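# Spread the napkin flat on the mat

## Task

Get the napkin lying flat, spread out, on top of the mat.

## Robot and tools

Robot: two arms, left_arm (carries a left hand) and right_arm (carries a right hand). Bases in the scene frame: left_arm at (+0.026, +0.272, -0.001) m, right_arm at (+0.018, -0.223, 0) m, both turned very slightly about z. A post stands behind the arms. The scene frame has its origin at table-top height, midway between the nominal bases; +z is up, +x reaches out over the table, and left_arm is on the +y side. Image left and right are not arm names. A loose object may occasionally be nudged by an outside push.

Hand point: a spot 0.05 m in front of the palm and 0.15 m from the wrist face along the fingers. Its +z runs along straight fingers (tips reach 0.06 to 0.07 m beyond it), +y points out of the palm, and +x runs across the palm away from the thumb on the right hand but toward the thumb on the left hand. A wrist bracket on the little-finger side can collide with things. Reported positions and orientations are in the scene frame and may be wrong by a few cm.

The 28-number row (every number from -1 to 1, both arms always included): left_arm dx, dy, dz, rx, ry, rz; then the left hand's little, ring, middle, index, thumb_bend, thumb_turn, force_limit, speed; then the same fourteen for right_arm. The six pose numbers are an offset, not a pose: they count from that arm's current Hand target (shown in results), along the Hand target's own axes. 1.0 equals 0.6 m for dx, dy, dz and 180 degrees for rx, ry, rz, which form a single rotation vector. All six at 0 asks nothing new of that arm. Finger numbers are absolute targets: -1 open/straight, +1 curled; thumb_bend -1 straight to +1 bent; thumb_turn -1 beside the palm to +1 opposite the fingers. force_limit maps -1..+1 to about 0..10 N at the fingertip (0..15 N for the two thumb motors). speed rises from nearly zero at -1 to full at +0.48 and stays full up to +1; use -0.94 or lower for a gentle close. There is no 'unchanged' value for hands: resend the last eight numbers actually executed for that hand (before any were sent, use hand_measured plus hand_force_limit and hand_speed).

execute_actions(actions, cameras): actions is a list of actions; each action is a table of 1 to 15 rows, each row one 1/30 s step. A short table keeps its final row until step 15. Every row in an action is measured from the Hand target at that action's start, so repeating the same offset in a new action moves further. Images appear only for an empty actions list or if cameras names them.

move(target, speed, blend, blocking, cameras): drives hand points in straight lines toward one row or a list of up to 15 rows; every row in the list is an offset from the same starting Hand targets, not from the previous row. speed is metres per second, 0.002 to 2.9 (default 0.25; turning up to twice that in rad/s). blend (m) rounds corners between listed targets; 0 stops at each. All paths share 10 s. Paths ignore obstacles and the other arm. blocking=false returns after about 0.5 s while motion continues. The result adds a move: line (done, off_target, moving, held, fault) and which limits acted (paced = pose clipped, held = steps withheld).

wait(seconds): lets time pass, 0 to 3600 s, sending nothing new. stop(): brakes a running move. zoom_image(camera, region): region [x0, y0, x1, y1] in pixels, at most 504 by 504, from the latest image of cam_head_left, cam_head_right, cam_high, cam_left_wrist or cam_right_wrist (all 672x504). show_instructions(): displays the reference pages. finished_scene(scene): ends the scene permanently; the napkin must stay flat on the mat afterward.

Results: end_effector_position (m) and end_effector_quat_wxyz per arm, Hand target (the base for the next offsets), joint readings, and for each hand hand_measured, hand_stopped_by (moving, target, force, stalled, fault), hand_load_n (positive when pushed open), hand_force_limit, hand_speed. A lost grip shows as load falling to about 0. Hand points often stop short of the Hand target; send the remaining gap as an offset.

Control notes: commanded orientation is clipped to within 32 degrees of the measured one each step. An arm blocked by something keeps pressing until you command it back past the hand point. The clearance check may stop arms approaching each other but not hand-to-hand contact. Holding loads or stretching out heats motors: MOTOR HOT appears at 75 °C, the arm folds and quits at 90 °C, and drops at 100 °C.

Avoid: anything leaving the table (task fails), drops even of millimetres, releasing moving items, fast impacts, hard pushes on the table or post, pressing the two hands together or gripping the other hand, and excessive finger force. A napkin is thin, so pinch it between thumb tip and index pad, close slowly with low force_limit, and lift and lower gently.

Each tool is called after "Call:" as name([rows], argument=value, ...), one row to a line, values as JSON.

Reference images:

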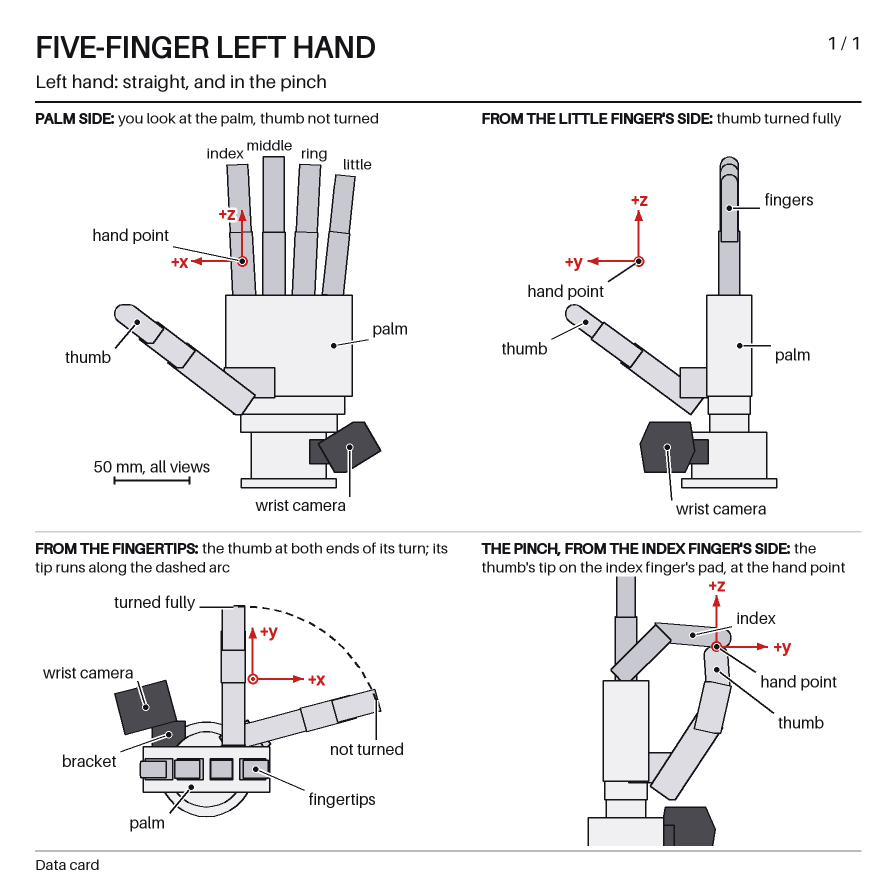

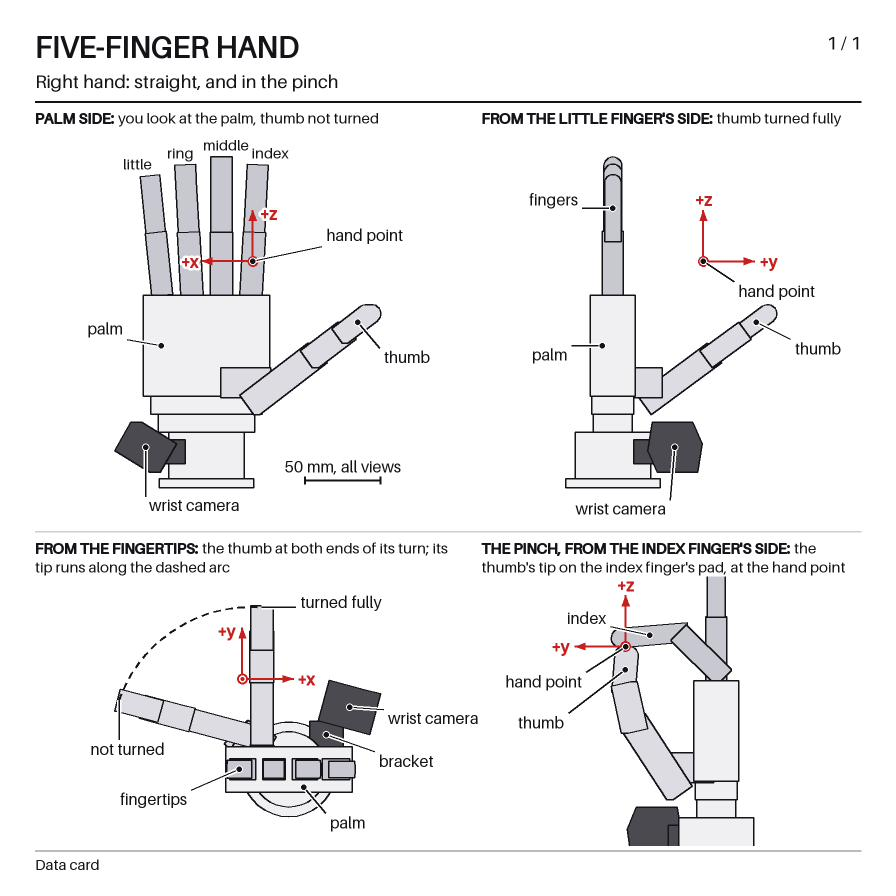

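## Session

Call:
execute_actions(actions=[])

Scene clock: 0.00 s.
left_arm: end_effector_position=(+0.3943, +0.6816, +0.0976) hand_measured=(-1.000, -1.000, -1.000, -1.000, -1.000, -1.000) hand_load_n=(+0.0, +0.0, +0.0, +0.0, +0.0, +0.0) hand_stopped_by=(target, target, target, target, target, target) hand_force_limit=0.00 hand_speed=-0.80 end_effector_quat_wxyz=(-0.203, +0.939, -0.190, +0.202) | right_arm: end_effector_position=(+0.0799, +0.1819, +0.2580) hand_measured=(-1.000, -1.000, -1.000, -1.000, -1.000, -1.000) hand_load_n=(+0.0, +0.0, +0.0, +0.0, +0.0, +0.0) hand_stopped_by=(target, target, target, target, target, target) hand_force_limit=0.00 hand_speed=-0.80 end_effector_quat_wxyz=(-0.675, +0.735, +0.045, -0.054)
Joint positions: left_arm=[0.976 2.358 2.264 -0.935 0.218 -0.239] | right_arm=[1.034 1.216 0.877 0.234 -0.636 -0.043]
Joint velocities: within noise
Joint torques (N m): no reading
Heat: left arm: 31 °C; right arm: 32 °C.
Hand target: left_arm +0.3951, +0.6828, +0.1002; -0.207, +0.938, -0.191, +0.204 | right_arm +0.0799, +0.1819, +0.2581; -0.675, +0.735, +0.045, -0.054

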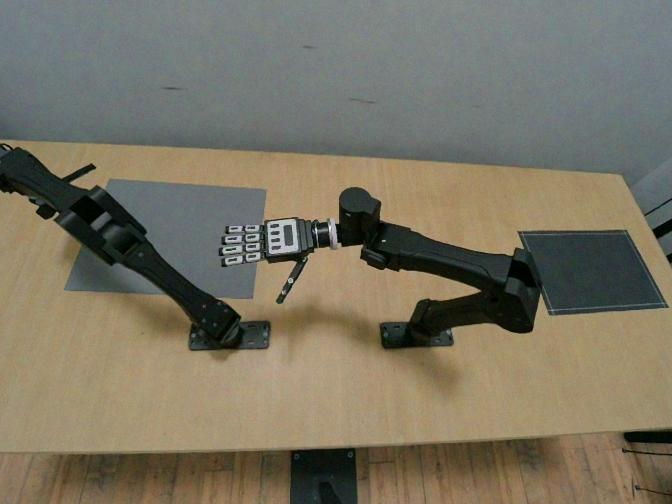

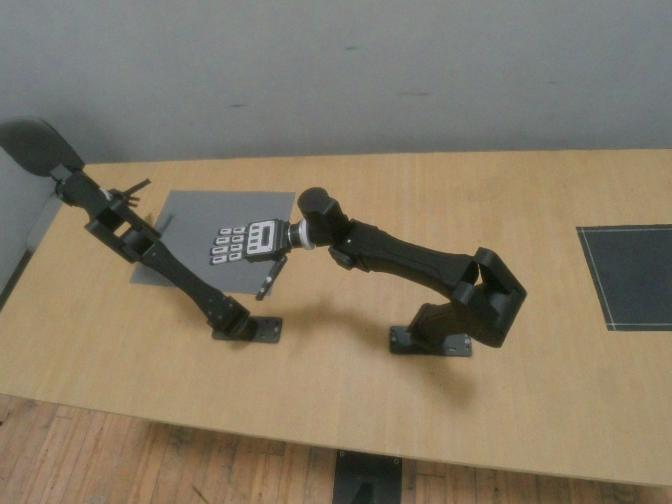

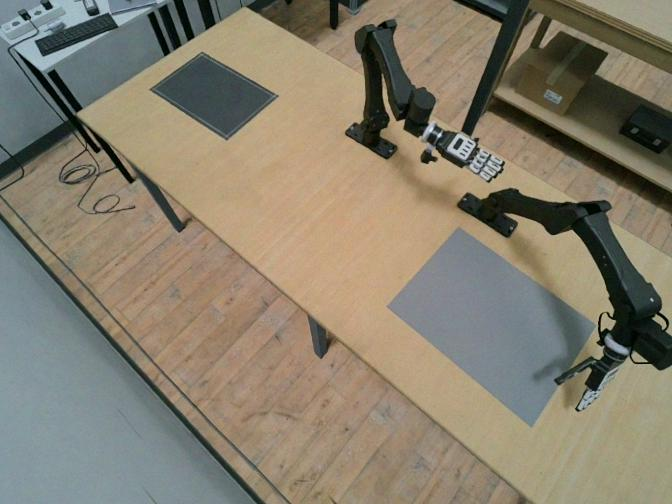

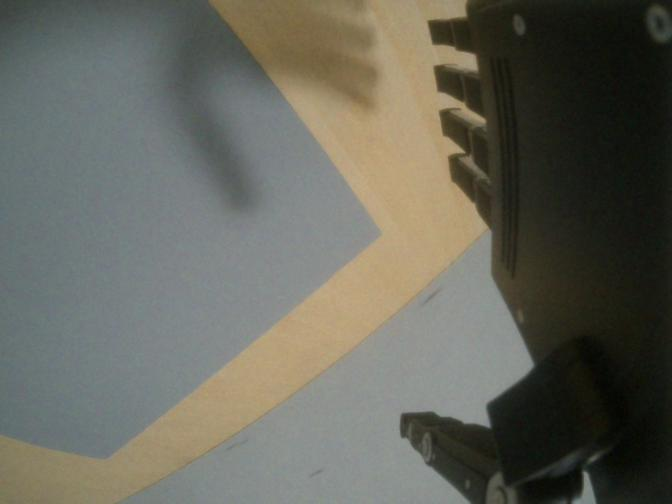

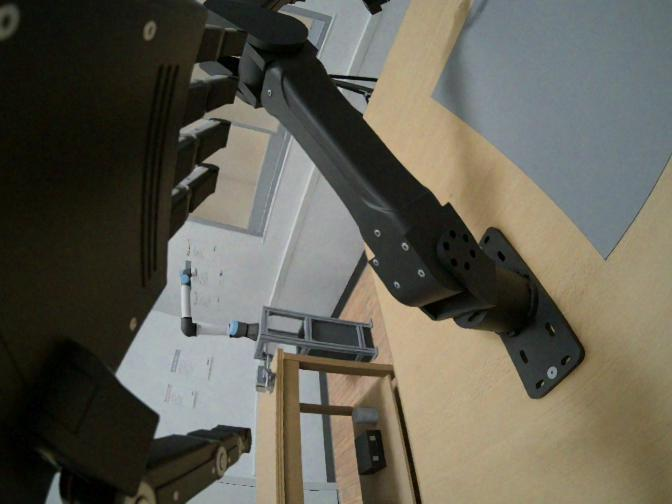

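Call:
zoom_image(camera="cam_high", region=[140, 40, 290, 150])

Call:
zoom_image(camera="cam_high", region=[370, 210, 610, 440])

Call:
zoom_image(camera="cam_head_right", region=[560, 210, 672, 350])

Call:
zoom_image(camera="cam_head_left", region=[500, 210, 672, 340])

Scaled by 3.360 from the camera's image (finer frame: 960x720).

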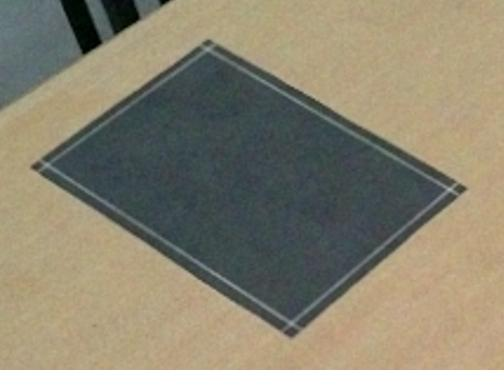

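Scaled by 2.100 from the camera's image (finer frame: 960x720).

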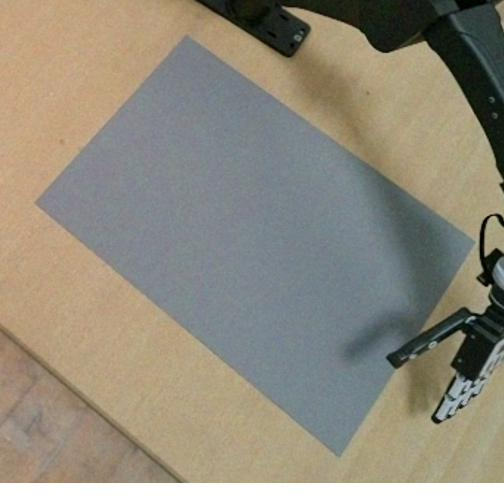

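Scaled by 3.600 from the camera's image (finer frame: 960x720).

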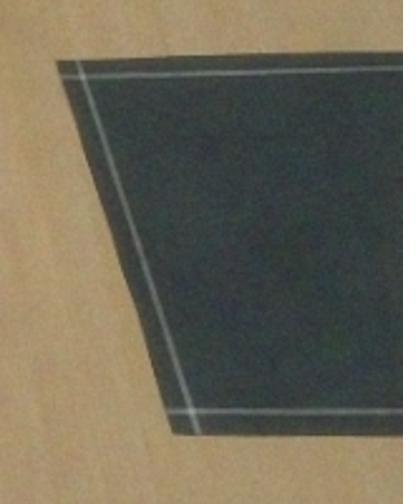

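Scaled by 2.930 from the camera's image (finer frame: 960x720).

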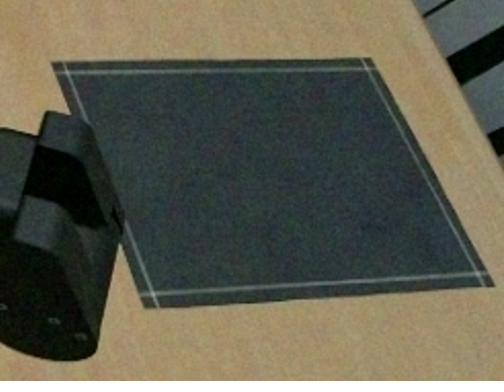

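Call:
move([
  [0,0,0,0,0,0,-1,-1,-1,-1,-1,-1,0,-0.8,0.338,-0.058,-0.225,-0.1293,0.2835,0.0892,-1,-1,-1,-1,-1,-1,0,-0.8],
  [0,0,0,0,0,0,-1,-1,-1,-1,-1,-1,0,-0.8,0.4005,-0.0157,-0.7373,-0.1328,0.5614,0.2319,-1,-1,-1,-1,-1,-1,0,-0.8],
], blend=[0.05,0], speed=0.35, cameras=["cam_head_right","cam_right_wrist"])

Scene clock: 92.20 s.
left_arm: end_effector_position=(+0.3943, +0.6816, +0.0976) hand_measured=(-1.000, -1.000, -1.000, -1.000, -1.000, -1.000) hand_load_n=(+0.0, +0.0, +0.0, +0.0, +0.0, +0.0) hand_stopped_by=(target, target, target, target, target, target) hand_force_limit=0.00 hand_speed=-0.80 end_effector_quat_wxyz=(-0.203, +0.939, -0.190, +0.202) | right_arm: end_effector_position=(+0.3768, -0.2162, +0.2988) hand_measured=(-1.000, -1.000, -1.000, -1.000, -1.000, -1.000) hand_load_n=(-0.5, +0.0, +0.0, +0.0, +0.0, +0.0) hand_stopped_by=(target, target, target, target, target, target) hand_force_limit=0.00 hand_speed=-0.80 end_effector_quat_wxyz=(+0.269, -0.591, +0.692, -0.317)
Joint positions: left_arm=[0.976 2.358 2.264 -0.935 0.218 -0.239] | right_arm=[-0.07 1.427 1.775 -1.066 0.097 0.082]
Joint torques (N m): left_arm=[0.05 -12.31 6.48 0.93 0.13 -0.02] | right_arm=[-0.64 -3.19 9.07 1.25 0.19 0.09]
Heat: left arm: 33 °C; right arm: 39 °C.
Hand target: left_arm +0.3951, +0.6828, +0.1002; -0.207, +0.938, -0.191, +0.204 | right_arm +0.3799, -0.2203, +0.2999; +0.265, -0.585, +0.697, -0.319
Off the commanded pose: left_arm 0.003 m, 1 deg | right_arm 0.005 m, 1 deg.
move: done
cam_right_wrist: T_world_to_cam=[[-0.68245, -0.19896, -0.70333, 0.41556], [-0.39925, 0.90748, 0.13068, 0.31084], [0.61226, 0.36999, -0.69875, 0.16858]] pos_world=[0.30449, -0.26177, 0.36944]

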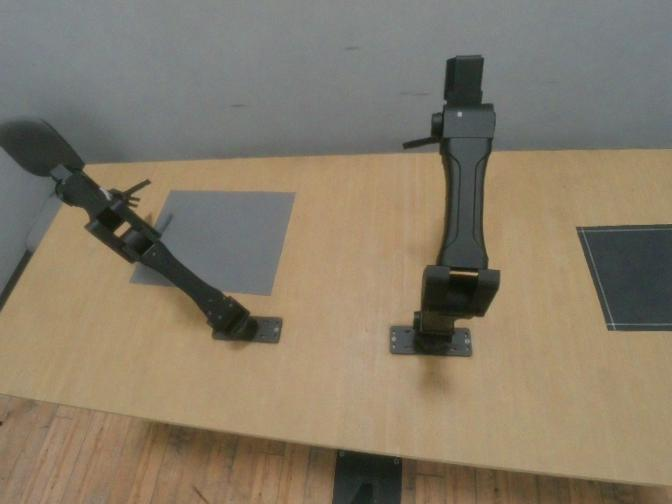

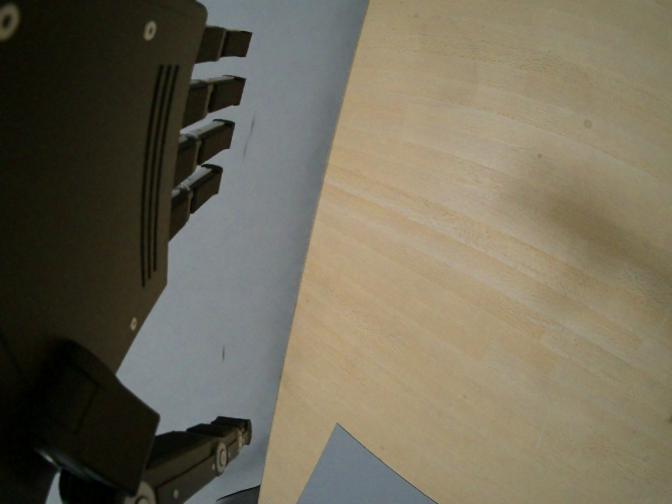

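Call:
move(target=[0,0,0,0,0,0,-1,-1,-1,-1,-1,-1,0,-0.8,0.7627,0.2957,0.1143,0.0242,0.3087,0.2368,1,1,0,0,-0.5,1,0,-0.2], speed=0.35, cameras=["cam_head_right","cam_head_left","cam_high","cam_right_wrist"])

Scene clock: 110.87 s.
left_arm: end_effector_position=(+0.3943, +0.6816, +0.0976) hand_measured=(-1.000, -1.000, -1.000, -1.000, -1.000, -1.000) hand_load_n=(+0.0, +0.0, +0.0, +0.0, +0.0, +0.0) hand_stopped_by=(target, target, target, target, target, target) hand_force_limit=0.00 hand_speed=-0.80 end_effector_quat_wxyz=(-0.203, +0.939, -0.190, +0.202) | right_arm: end_effector_position=(+0.2352, -0.6515, +0.1233) hand_measured=(+1.000, +1.000, +0.000, +0.000, -0.500, +1.000) hand_load_n=(+0.0, +0.0, +0.0, +0.0, +0.0, +0.0) hand_stopped_by=(target, target, target, target, target, target) hand_force_limit=0.00 hand_speed=-0.20 end_effector_quat_wxyz=(+0.035, -0.089, +0.885, -0.456)
Joint positions: left_arm=[0.976 2.358 2.264 -0.935 0.218 -0.239] | right_arm=[-1.124 1.679 1.235 -0.2 0.251 0.161]
Joint torques (N m): left_arm=[0.08 -12.31 6.52 0.94 0.13 0] | right_arm=[-0.31 -5.45 10.25 1.47 0.31 0.09]
Heat: left arm: 33 °C; right arm: 38 °C.
Hand target: left_arm +0.3951, +0.6828, +0.1002; -0.207, +0.938, -0.191, +0.204 | right_arm +0.2357, -0.6601, +0.1227; +0.032, -0.081, +0.884, -0.460
Off the commanded pose: left_arm 0.003 m, 1 deg | right_arm 0.009 m, 1 deg.
move: done
cam_right_wrist: T_world_to_cam=[[-0.41978, 0.50508, -0.75411, 0.51209], [0.71684, 0.69412, 0.06587, 0.27886], [0.55671, -0.51292, -0.65344, -0.27403]] pos_world=[0.16763, -0.59277, 0.18874]
Images, in order (width x height): cam_head_left 672x504, cam_head_right 672x504, cam_high 672x504, cam_right_wrist 672x504.

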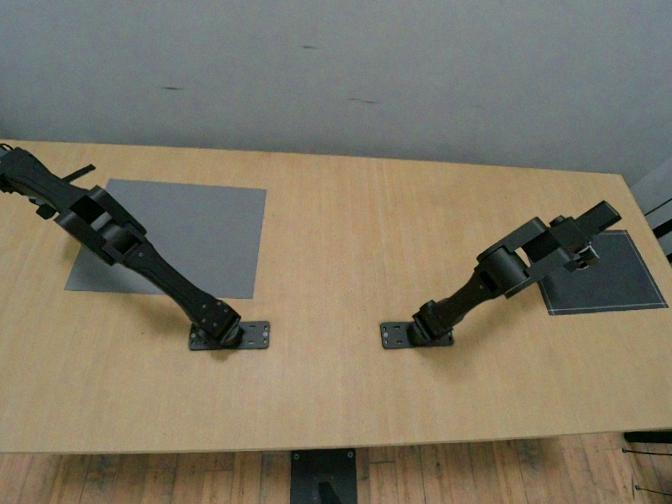

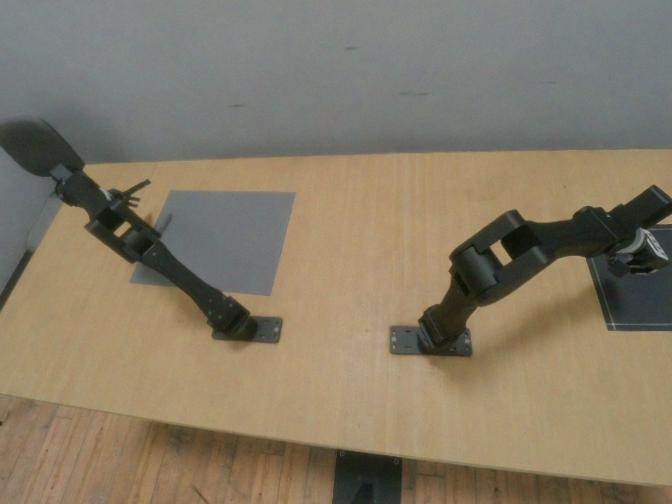

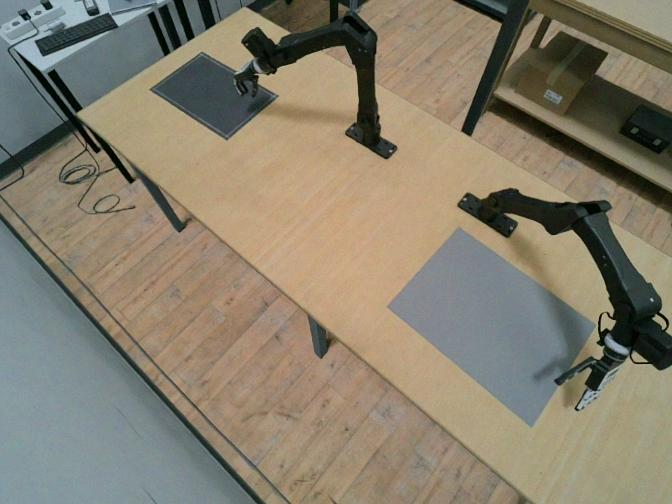

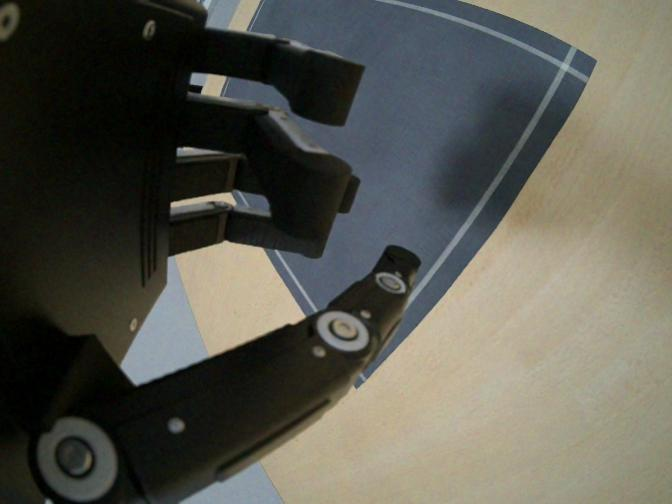

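Call:
move(target=[0,0,0,0,0,0,-1,-1,-1,-1,-1,-1,0,-0.8,0.0008,0.0863,0.1325,0,0,0,1,1,0,0,-0.5,1,0,-0.2], speed=0.15, cameras=["cam_high","cam_right_wrist"])

Call:
zoom_image(camera="cam_high", region=[140, 20, 300, 140])

Scene clock: 124.47 s.
left_arm: end_effector_position=(+0.3943, +0.6816, +0.0976) hand_measured=(-1.000, -1.000, -1.000, -1.000, -1.000, -1.000) hand_load_n=(+0.0, +0.0, +0.0, +0.0, +0.0, -0.5) hand_stopped_by=(target, target, target, target, target, target) hand_force_limit=0.00 hand_speed=-0.80 end_effector_quat_wxyz=(-0.203, +0.939, -0.190, +0.202) | right_arm: end_effector_position=(+0.2437, -0.6985, +0.0522) hand_measured=(+1.000, +1.000, +0.000, +0.000, -0.500, +1.000) hand_load_n=(+0.0, +0.0, +0.0, +0.0, +0.0, +0.0) hand_stopped_by=(target, target, target, target, target, target) hand_force_limit=0.00 hand_speed=-0.20 end_effector_quat_wxyz=(+0.035, -0.076, +0.877, -0.473)
Joint positions: left_arm=[0.976 2.358 2.264 -0.935 0.218 -0.239] | right_arm=[-1.152 1.916 1.2 0.112 0.248 0.155]
Joint torques (N m): left_arm=[0.05 -12.29 6.57 0.95 0.14 -0.01] | right_arm=[-0.5 -6.89 6.15 1.57 0.03 -0.12]
Heat: left arm: 33 °C; right arm: 38 °C.
Hand target: left_arm +0.3951, +0.6828, +0.1002; -0.207, +0.938, -0.191, +0.204 | right_arm +0.2397, -0.6952, +0.0347; +0.032, -0.081, +0.884, -0.460
Off the commanded pose: left_arm 0.003 m, 1 deg | right_arm 0.018 m, 2 deg.
move: off_target (right_arm)
cam_right_wrist: T_world_to_cam=[[-0.39706, 0.48662, -0.77817, 0.4686], [0.73138, 0.67999, 0.05204, 0.29731], [0.55447, -0.54847, -0.6259, -0.37503]] pos_world=[0.17656, -0.63589, 0.11445]

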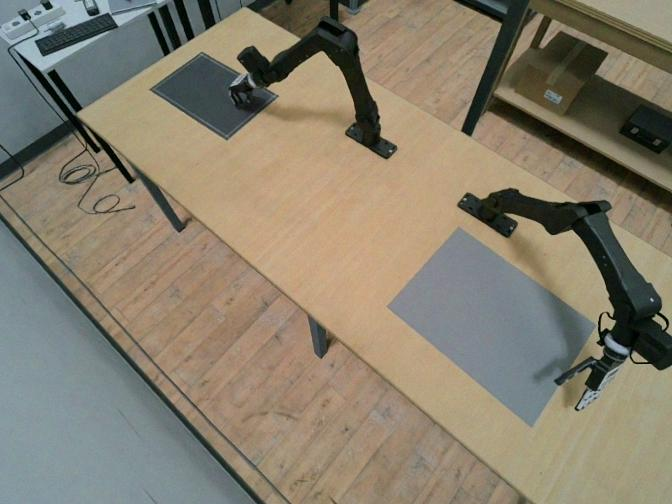

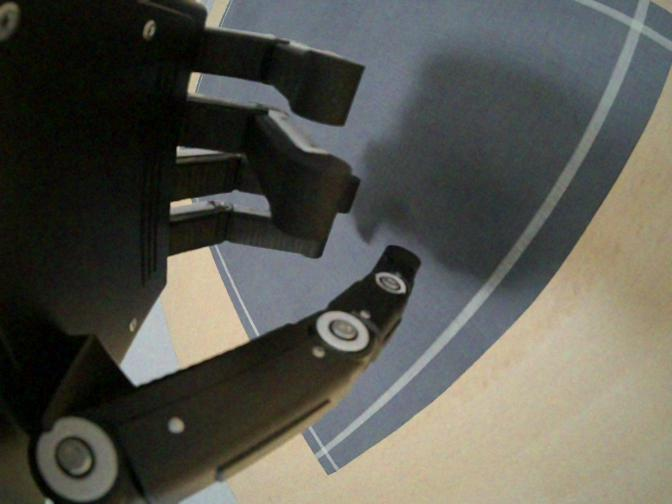

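Scaled by 3.150 from the camera's image (finer frame: 960x720).

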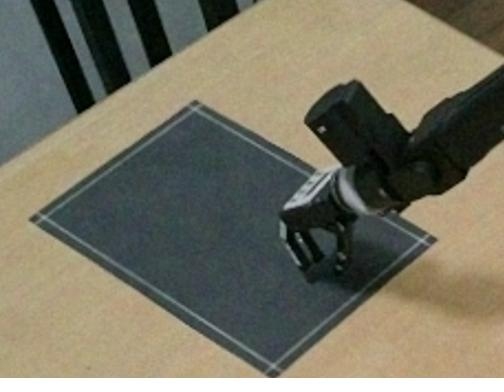

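Call:
execute_actions([
  [[0,0,0,0,0,0,-1,-1,-1,-1,-1,-1,0,-0.8,0,0,0,0,0,0,1,1,0,0,-0.5,1,0,-0.2]],
], cameras=["cam_right_wrist"])

Scene clock: 129.37 s.
left_arm: end_effector_position=(+0.3943, +0.6816, +0.0976) hand_measured=(-1.000, -1.000, -1.000, -1.000, -1.000, -1.000) hand_load_n=(+0.0, +0.0, +0.0, +0.0, +0.0, -0.5) hand_stopped_by=(target, target, target, target, target, target) hand_force_limit=0.00 hand_speed=-0.80 end_effector_quat_wxyz=(-0.203, +0.939, -0.190, +0.202) | right_arm: end_effector_position=(+0.2438, -0.6986, +0.0523) hand_measured=(+1.000, +1.000, +0.000, +0.000, -0.500, +1.000) hand_load_n=(-0.5, +0.0, +0.0, +0.0, +0.0, +0.0) hand_stopped_by=(target, target, target, target, target, target) hand_force_limit=0.00 hand_speed=-0.20 end_effector_quat_wxyz=(+0.035, -0.076, +0.877, -0.473)
Joint positions: left_arm=[0.976 2.358 2.264 -0.935 0.218 -0.239] | right_arm=[-1.152 1.916 1.2 0.113 0.248 0.155]
Joint torques (N m): left_arm=[0.03 -12.27 6.5 0.93 0.15 0] | right_arm=[-0.55 -6.82 6.3 1.52 0.02 -0.07]
Heat: left arm: 33 °C; right arm: 38 °C.
Hand target: left_arm +0.3951, +0.6828, +0.1002; -0.207, +0.938, -0.191, +0.204 | right_arm +0.2397, -0.6952, +0.0347; +0.032, -0.081, +0.884, -0.460
Off the commanded pose: left_arm 0.003 m, 1 deg | right_arm 0.018 m, 2 deg.
Step readings (end_effector_position of left_arm | right_arm):
0: (+0.3943, +0.6816, +0.0976) | (+0.2438, -0.6986, +0.0523)
1: (+0.3943, +0.6816, +0.0976) | (+0.2438, -0.6986, +0.0523)
2: (+0.3943, +0.6816, +0.0976) | (+0.2438, -0.6986, +0.0523)
4: (+0.3943, +0.6816, +0.0976) | (+0.2438, -0.6986, +0.0523)
8: (+0.3943, +0.6816, +0.0976) | (+0.2438, -0.6986, +0.0523)
15: (+0.3943, +0.6816, +0.0976) | (+0.2438, -0.6986, +0.0523)
cam_right_wrist: T_world_to_cam=[[-0.39694, 0.48629, -0.77844, 0.46845], [0.73138, 0.68, 0.05185, 0.29741], [0.55455, -0.54875, -0.62558, -0.37532]] pos_world=[0.17656, -0.636, 0.11445]

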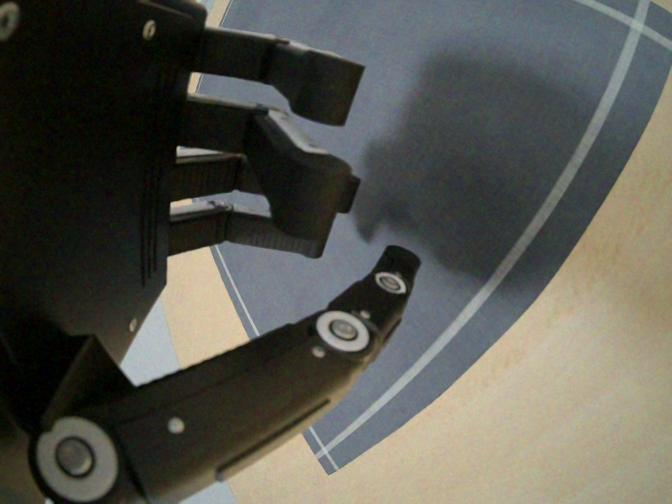

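Call:
zoom_image(camera="cam_right_wrist", region=[160, 10, 480, 330])

Scaled by 1.575 from the camera's image (finer frame: 960x720).

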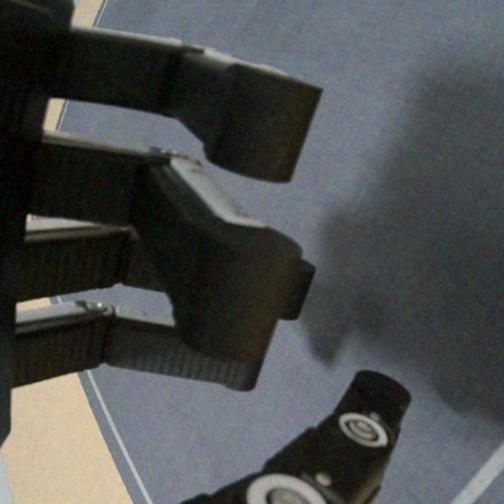

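Call:
move(target=[0,0,0,0,0,0,-1,-1,-1,-1,-1,-1,0,-0.8,0.0006,-0.0273,-0.0192,0,0,0,1,1,0,0,-0.5,1,0,-0.2], speed=0.1, cameras=["cam_right_wrist"])

Scene clock: 165.33 s.
left_arm: end_effector_position=(+0.3943, +0.6816, +0.0976) hand_measured=(-1.000, -1.000, -1.000, -1.000, -1.000, -1.000) hand_load_n=(+0.0, +0.0, +0.0, +0.0, +0.0, -0.5) hand_stopped_by=(target, target, target, target, target, target) hand_force_limit=0.00 hand_speed=-0.80 end_effector_quat_wxyz=(-0.203, +0.939, -0.190, +0.202) | right_arm: end_effector_position=(+0.2387, -0.6884, +0.0419) hand_measured=(+1.000, +1.000, +0.000, +0.000, -0.500, +1.000) hand_load_n=(+0.0, +0.0, +0.0, +0.0, +0.0, +0.0) hand_stopped_by=(target, target, target, target, target, target) hand_force_limit=0.00 hand_speed=-0.20 end_effector_quat_wxyz=(+0.026, -0.081, +0.889, -0.450)
Joint positions: left_arm=[0.976 2.358 2.264 -0.935 0.218 -0.239] | right_arm=[-1.152 1.916 1.2 0.058 0.248 0.154]
Joint torques (N m): left_arm=[-0.05 -12.37 6.56 0.95 0.14 -0.03] | right_arm=[-0.59 -9.46 9.99 1.32 0.05 -0.04]
Heat: left arm: 34 °C; right arm: 37 °C.
Hand target: left_arm +0.3951, +0.6828, +0.1002; -0.207, +0.938, -0.191, +0.204 | right_arm +0.2397, -0.6952, +0.0547; +0.031, -0.081, +0.884, -0.460
Off the commanded pose: left_arm 0.003 m, 1 deg | right_arm 0.015 m, 1 deg.
move: off_target (right_arm)
cam_right_wrist: T_world_to_cam=[[-0.41623, 0.52378, -0.74324, 0.48235], [0.73254, 0.6774, 0.06715, 0.292], [0.53864, -0.5165, -0.66565, -0.34567]] pos_world=[0.17306, -0.62899, 0.10879]

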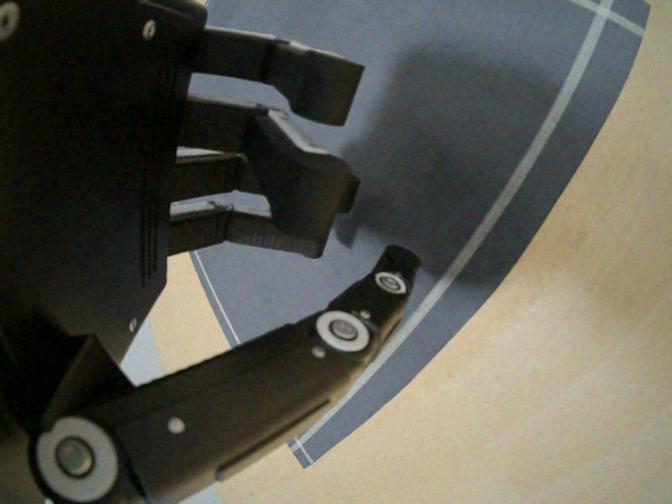

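Call:
move(target=[0,0,0,0,0,0,-1,-1,-1,-1,-1,-1,0,-0.8,-0.0012,0.0546,0.0384,0,0,0,1,1,0,0,-0.5,1,0,-0.2], speed=0.08, cameras=["cam_right_wrist","cam_high"])

Call:
zoom_image(camera="cam_right_wrist", region=[160, 10, 480, 330])

Call:
zoom_image(camera="cam_high", region=[180, 40, 300, 140])

Scene clock: 175.97 s.
left_arm: end_effector_position=(+0.3943, +0.6816, +0.0976) hand_measured=(-1.000, -1.000, -1.000, -1.000, -1.000, -1.000) hand_load_n=(+0.0, +0.0, +0.0, +0.0, +0.0, -0.5) hand_stopped_by=(target, target, target, target, target, target) hand_force_limit=0.00 hand_speed=-0.80 end_effector_quat_wxyz=(-0.203, +0.939, -0.190, +0.202) | right_arm: end_effector_position=(+0.2444, -0.6996, +0.0348) hand_measured=(+1.000, +1.000, +0.000, +0.000, -0.500, +1.000) hand_load_n=(+0.0, +0.0, +0.0, +0.0, +0.0, +0.0) hand_stopped_by=(target, target, target, target, target, target) hand_force_limit=0.00 hand_speed=-0.20 end_effector_quat_wxyz=(+0.036, -0.076, +0.876, -0.475)
Joint positions: left_arm=[0.976 2.358 2.264 -0.935 0.218 -0.239] | right_arm=[-1.152 1.951 1.166 0.186 0.247 0.154]
Joint torques (N m): left_arm=[0.09 -12.25 6.46 0.93 0.13 0] | right_arm=[-0.54 -6.82 5.9 1.5 0.01 -0.08]
Heat: left arm: 34 °C; right arm: 38 °C.
Hand target: left_arm +0.3951, +0.6828, +0.1002; -0.207, +0.938, -0.191, +0.204 | right_arm +0.2397, -0.6952, +0.0147; +0.032, -0.081, +0.884, -0.460
Off the commanded pose: left_arm 0.003 m, 1 deg | right_arm 0.021 m, 2 deg.
move: off_target (right_arm)
cam_right_wrist: T_world_to_cam=[[-0.3959, 0.48249, -0.78132, 0.4528], [0.73056, 0.68099, 0.05035, 0.29944], [0.55636, -0.55087, -0.62209, -0.38925]] pos_world=[0.17707, -0.63681, 0.09656]
Images, in order (width x height): cam_high 672x504, cam_right_wrist 672x504.

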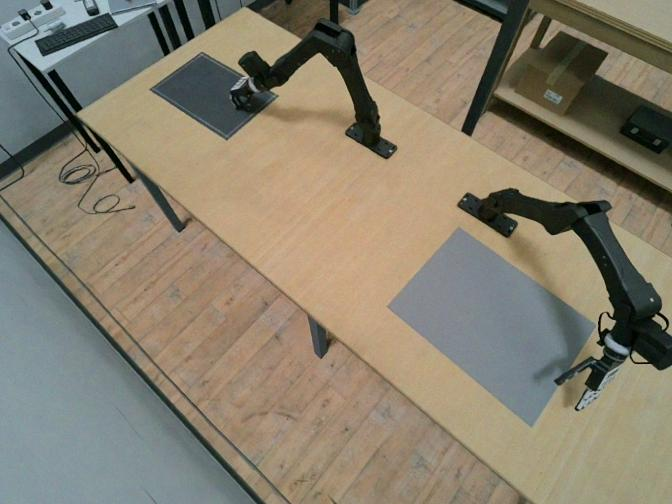

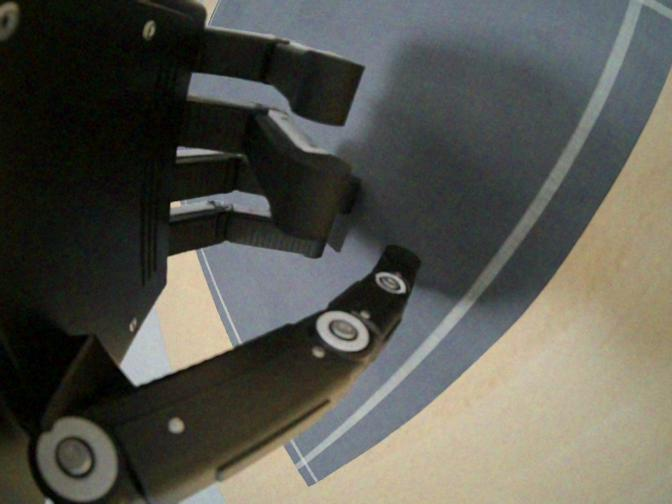

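Scaled by 1.575 from the camera's image (finer frame: 960x720).

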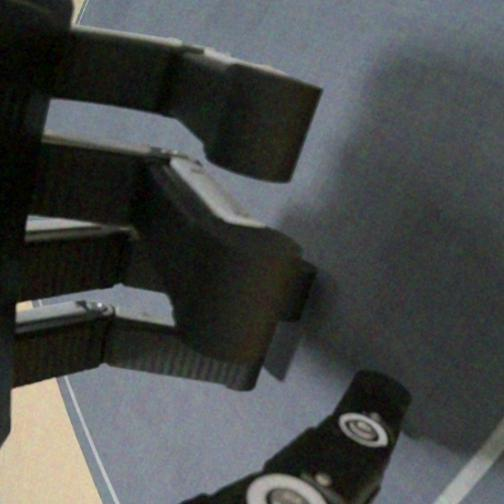

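Scaled by 4.200 from the camera's image (finer frame: 960x720).

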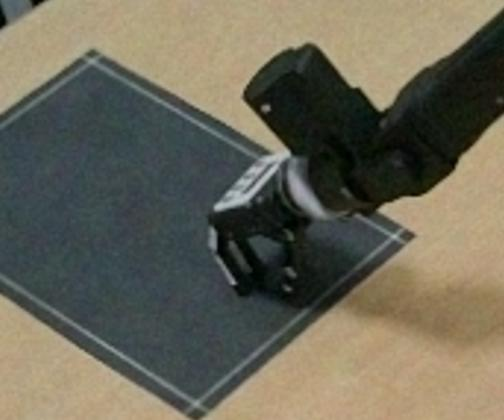

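Call:
move(target=[0,0,0,0,0,0,-1,-1,-1,-1,-1,-1,0,-0.8,-0.0003,0.0136,0.0096,0,0,0,1,1,0,0,-0.5,1,0,-0.2], speed=0.08, cameras=["cam_right_wrist","cam_high"])

Call:
zoom_image(camera="cam_right_wrist", region=[160, 10, 480, 330])

Scene clock: 179.13 s.
left_arm: end_effector_position=(+0.3943, +0.6816, +0.0976) hand_measured=(-1.000, -1.000, -1.000, -1.000, -1.000, -1.000) hand_load_n=(+0.0, +0.0, +0.0, +0.0, +0.0, +0.0) hand_stopped_by=(target, target, target, target, target, target) hand_force_limit=0.00 hand_speed=-0.80 end_effector_quat_wxyz=(-0.203, +0.939, -0.190, +0.202) | right_arm: end_effector_position=(+0.2460, -0.7029, +0.0314) hand_measured=(+1.000, +1.000, +0.000, +0.000, -0.500, +1.000) hand_load_n=(+0.0, +0.0, -0.5, +0.0, +0.0, +0.0) hand_stopped_by=(target, target, target, target, target, target) hand_force_limit=0.00 hand_speed=-0.20 end_effector_quat_wxyz=(+0.039, -0.074, +0.872, -0.482)
Joint positions: left_arm=[0.976 2.358 2.264 -0.935 0.218 -0.239] | right_arm=[-1.152 1.966 1.157 0.227 0.247 0.154]
Joint torques (N m): left_arm=[0.01 -12.36 6.53 0.95 0.14 0.01] | right_arm=[-0.57 -6.31 5.3 1.45 0.04 -0.06]
Heat: left arm: 34 °C; right arm: 38 °C.
Hand target: left_arm +0.3951, +0.6828, +0.1002; -0.207, +0.938, -0.191, +0.204 | right_arm +0.2396, -0.6952, +0.0046; +0.031, -0.081, +0.884, -0.460
Off the commanded pose: left_arm 0.003 m, 1 deg | right_arm 0.029 m, 3 deg.
move: off_target (right_arm)
cam_right_wrist: T_world_to_cam=[[-0.39003, 0.47072, -0.79139, 0.44303], [0.7302, 0.68171, 0.04561, 0.30142], [0.56097, -0.56009, -0.6096, -0.40199]] pos_world=[0.1782, -0.63917, 0.09181]
Images, in order (width x height): cam_high 672x504, cam_right_wrist 672x504.

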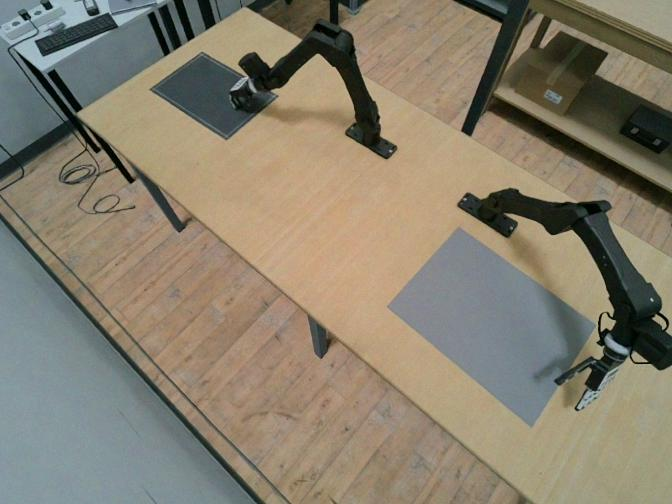

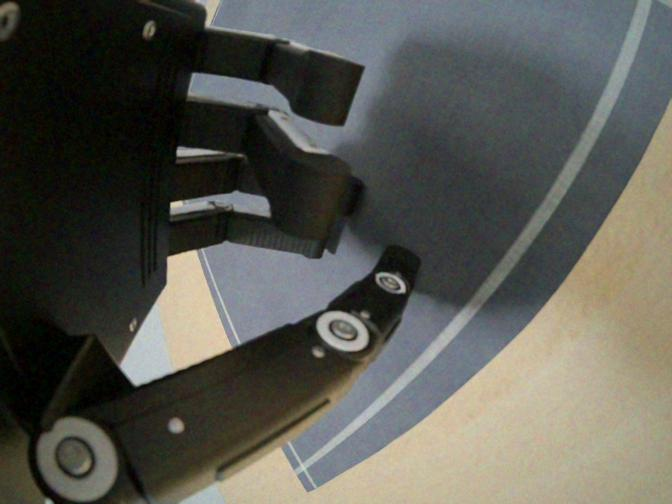

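Scaled by 1.575 from the camera's image (finer frame: 960x720).

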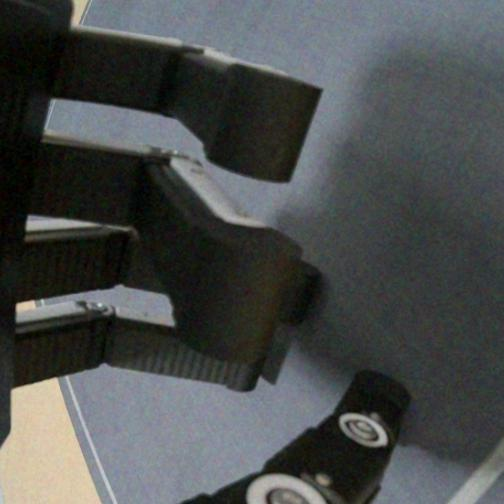

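Call:
move(target=[0,0,0,0,0,0,-1,-1,-1,-1,-1,-1,0,-0.8,-0.0004,0.0205,0.0144,0,0,0,1,1,0.3,0.3,-0.2,1,0,-0.85], speed=0.015, cameras=["cam_right_wrist","cam_high"])

Call:
zoom_image(camera="cam_right_wrist", region=[160, 10, 480, 330])

Scene clock: 194.03 s.
left_arm: end_effector_position=(+0.3943, +0.6816, +0.0976) hand_measured=(-1.000, -1.000, -1.000, -1.000, -1.000, -1.000) hand_load_n=(+0.0, +0.0, +0.0, +0.0, +0.0, +0.0) hand_stopped_by=(target, target, target, target, target, target) hand_force_limit=0.00 hand_speed=-0.80 end_effector_quat_wxyz=(-0.203, +0.939, -0.190, +0.202) | right_arm: end_effector_position=(+0.2484, -0.7076, +0.0240) hand_measured=(+1.000, +1.000, +0.300, +0.300, -0.268, +1.000) hand_load_n=(+0.0, +0.0, +2.0, +0.0, +7.5, +1.0) hand_stopped_by=(target, target, target, target, force, target) hand_force_limit=0.00 hand_speed=-0.85 end_effector_quat_wxyz=(+0.042, -0.072, +0.867, -0.491)
Joint positions: left_arm=[0.976 2.358 2.264 -0.935 0.218 -0.239] | right_arm=[-1.152 1.994 1.143 0.292 0.247 0.154]
Joint torques (N m): left_arm=[0.06 -12.33 6.57 0.96 0.15 0] | right_arm=[-0.55 -6.08 4.57 1.41 0.02 -0.06]
Heat: left arm: 34 °C; right arm: 38 °C.
Hand target: left_arm +0.3951, +0.6828, +0.1002; -0.207, +0.938, -0.191, +0.204 | right_arm +0.2396, -0.6952, -0.0104; +0.031, -0.081, +0.884, -0.460
Off the commanded pose: left_arm 0.003 m, 1 deg | right_arm 0.038 m, 4 deg.
move: off_target (right_arm)
cam_right_wrist: T_world_to_cam=[[-0.38221, 0.45486, -0.80438, 0.42739], [0.72977, 0.68257, 0.03922, 0.30418], [0.56688, -0.57202, -0.59283, -0.42083]] pos_world=[0.17994, -0.64275, 0.08238]
Images, in order (width x height): cam_high 672x504, cam_right_wrist 672x504.

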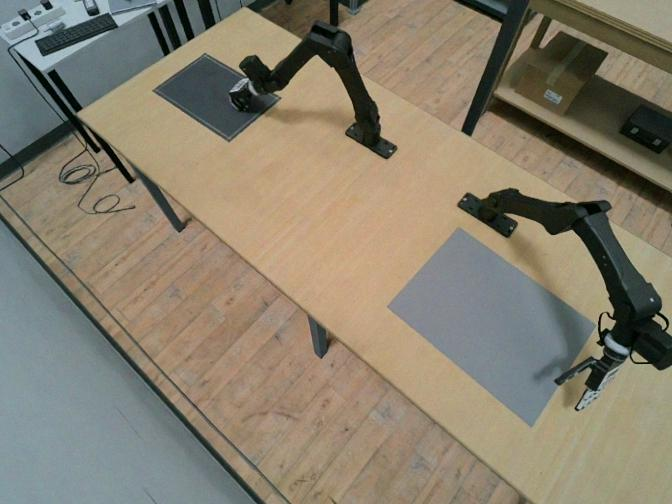

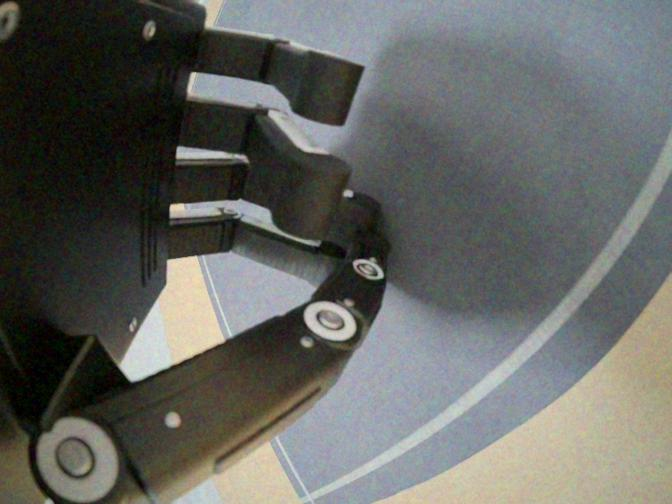

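Scaled by 1.575 from the camera's image (finer frame: 960x720).

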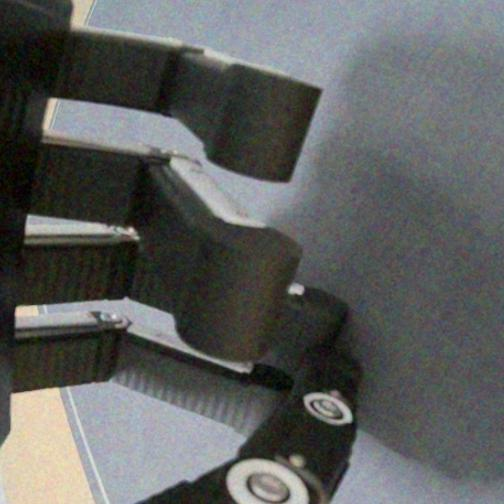

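Call:
zoom_image(camera="cam_high", region=[180, 40, 300, 140])

Call:
zoom_image(camera="cam_high", region=[140, 40, 290, 150])

Scaled by 4.200 from the camera's image (finer frame: 960x720).

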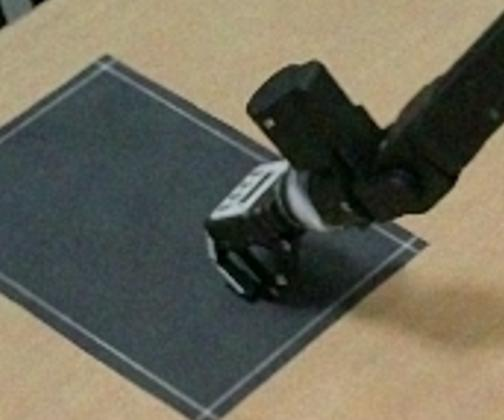

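Scaled by 3.360 from the camera's image (finer frame: 960x720).

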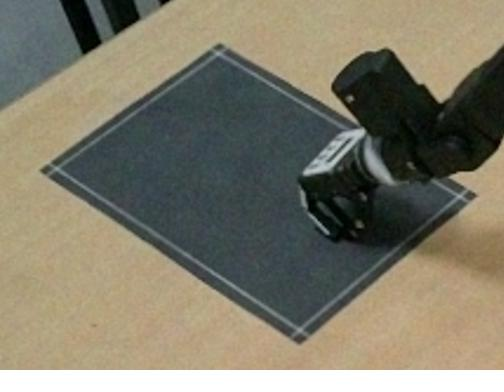

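Call:
move(target=[0,0,0,0,0,0,-1,-1,-1,-1,-1,-1,0,-0.8,0.0021,-0.0955,-0.0672,0,0,0,1,1,0.3,0.3,-0.2,1,0,-0.85], speed=0.08, cameras=["cam_right_wrist","cam_high"])

Call:
zoom_image(camera="cam_high", region=[180, 40, 300, 140])

Scene clock: 203.40 s.
left_arm: end_effector_position=(+0.3943, +0.6816, +0.0976) hand_measured=(-1.000, -1.000, -1.000, -1.000, -1.000, -1.000) hand_load_n=(+0.0, +0.0, +0.0, +0.0, +0.0, +0.0) hand_stopped_by=(target, target, target, target, target, target) hand_force_limit=0.00 hand_speed=-0.80 end_effector_quat_wxyz=(-0.203, +0.939, -0.190, +0.202) | right_arm: end_effector_position=(+0.2395, -0.6897, +0.0433) hand_measured=(+1.000, +1.000, +0.300, +0.300, -0.268, +1.000) hand_load_n=(+0.0, +0.0, +3.0, +0.5, +7.0, +1.0) hand_stopped_by=(target, target, target, target, force, target) hand_force_limit=0.00 hand_speed=-0.85 end_effector_quat_wxyz=(+0.025, -0.082, +0.890, -0.448)
Joint positions: left_arm=[0.976 2.358 2.264 -0.935 0.218 -0.239] | right_arm=[-1.152 1.921 1.218 0.039 0.247 0.154]
Joint torques (N m): left_arm=[0.03 -12.34 6.53 0.92 0.15 0.01] | right_arm=[-0.65 -10.39 9.21 1.3 0.03 -0.08]
Heat: left arm: 34 °C; right arm: 38 °C.
Hand target: left_arm +0.3951, +0.6828, +0.1002; -0.207, +0.938, -0.191, +0.204 | right_arm +0.2396, -0.6952, +0.0596; +0.031, -0.081, +0.884, -0.460
Off the commanded pose: left_arm 0.003 m, 1 deg | right_arm 0.017 m, 2 deg.
move: off_target (right_arm)
cam_right_wrist: T_world_to_cam=[[-0.41844, 0.52746, -0.73939, 0.48736], [0.73218, 0.67761, 0.06903, 0.29234], [0.53743, -0.51249, -0.66973, -0.34267]] pos_world=[0.17405, -0.63076, 0.11068]
Images, in order (width x height): cam_high 672x504, cam_right_wrist 672x504.

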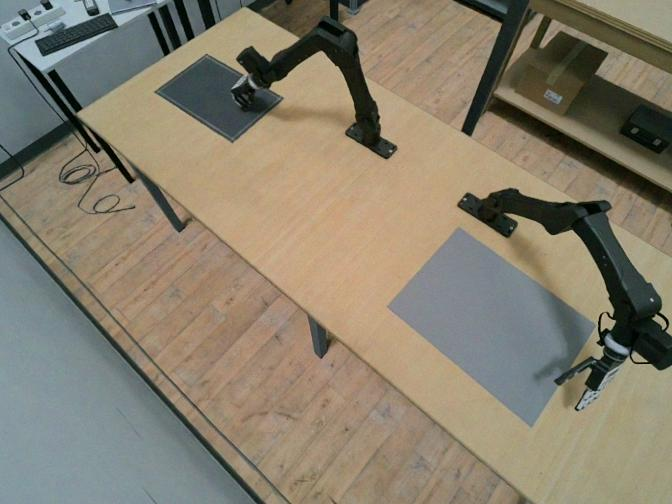

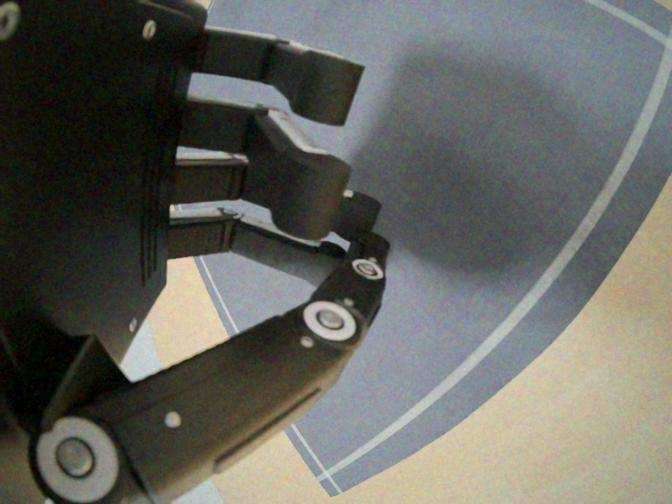

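Scaled by 4.200 from the camera's image (finer frame: 960x720).

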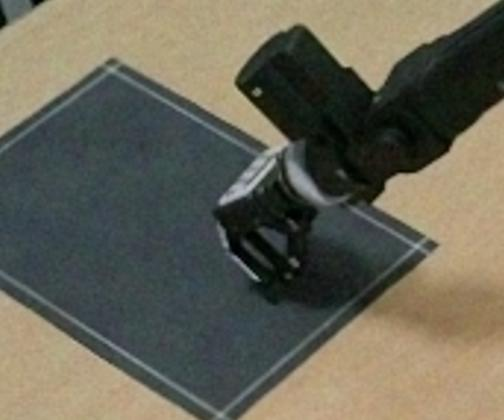

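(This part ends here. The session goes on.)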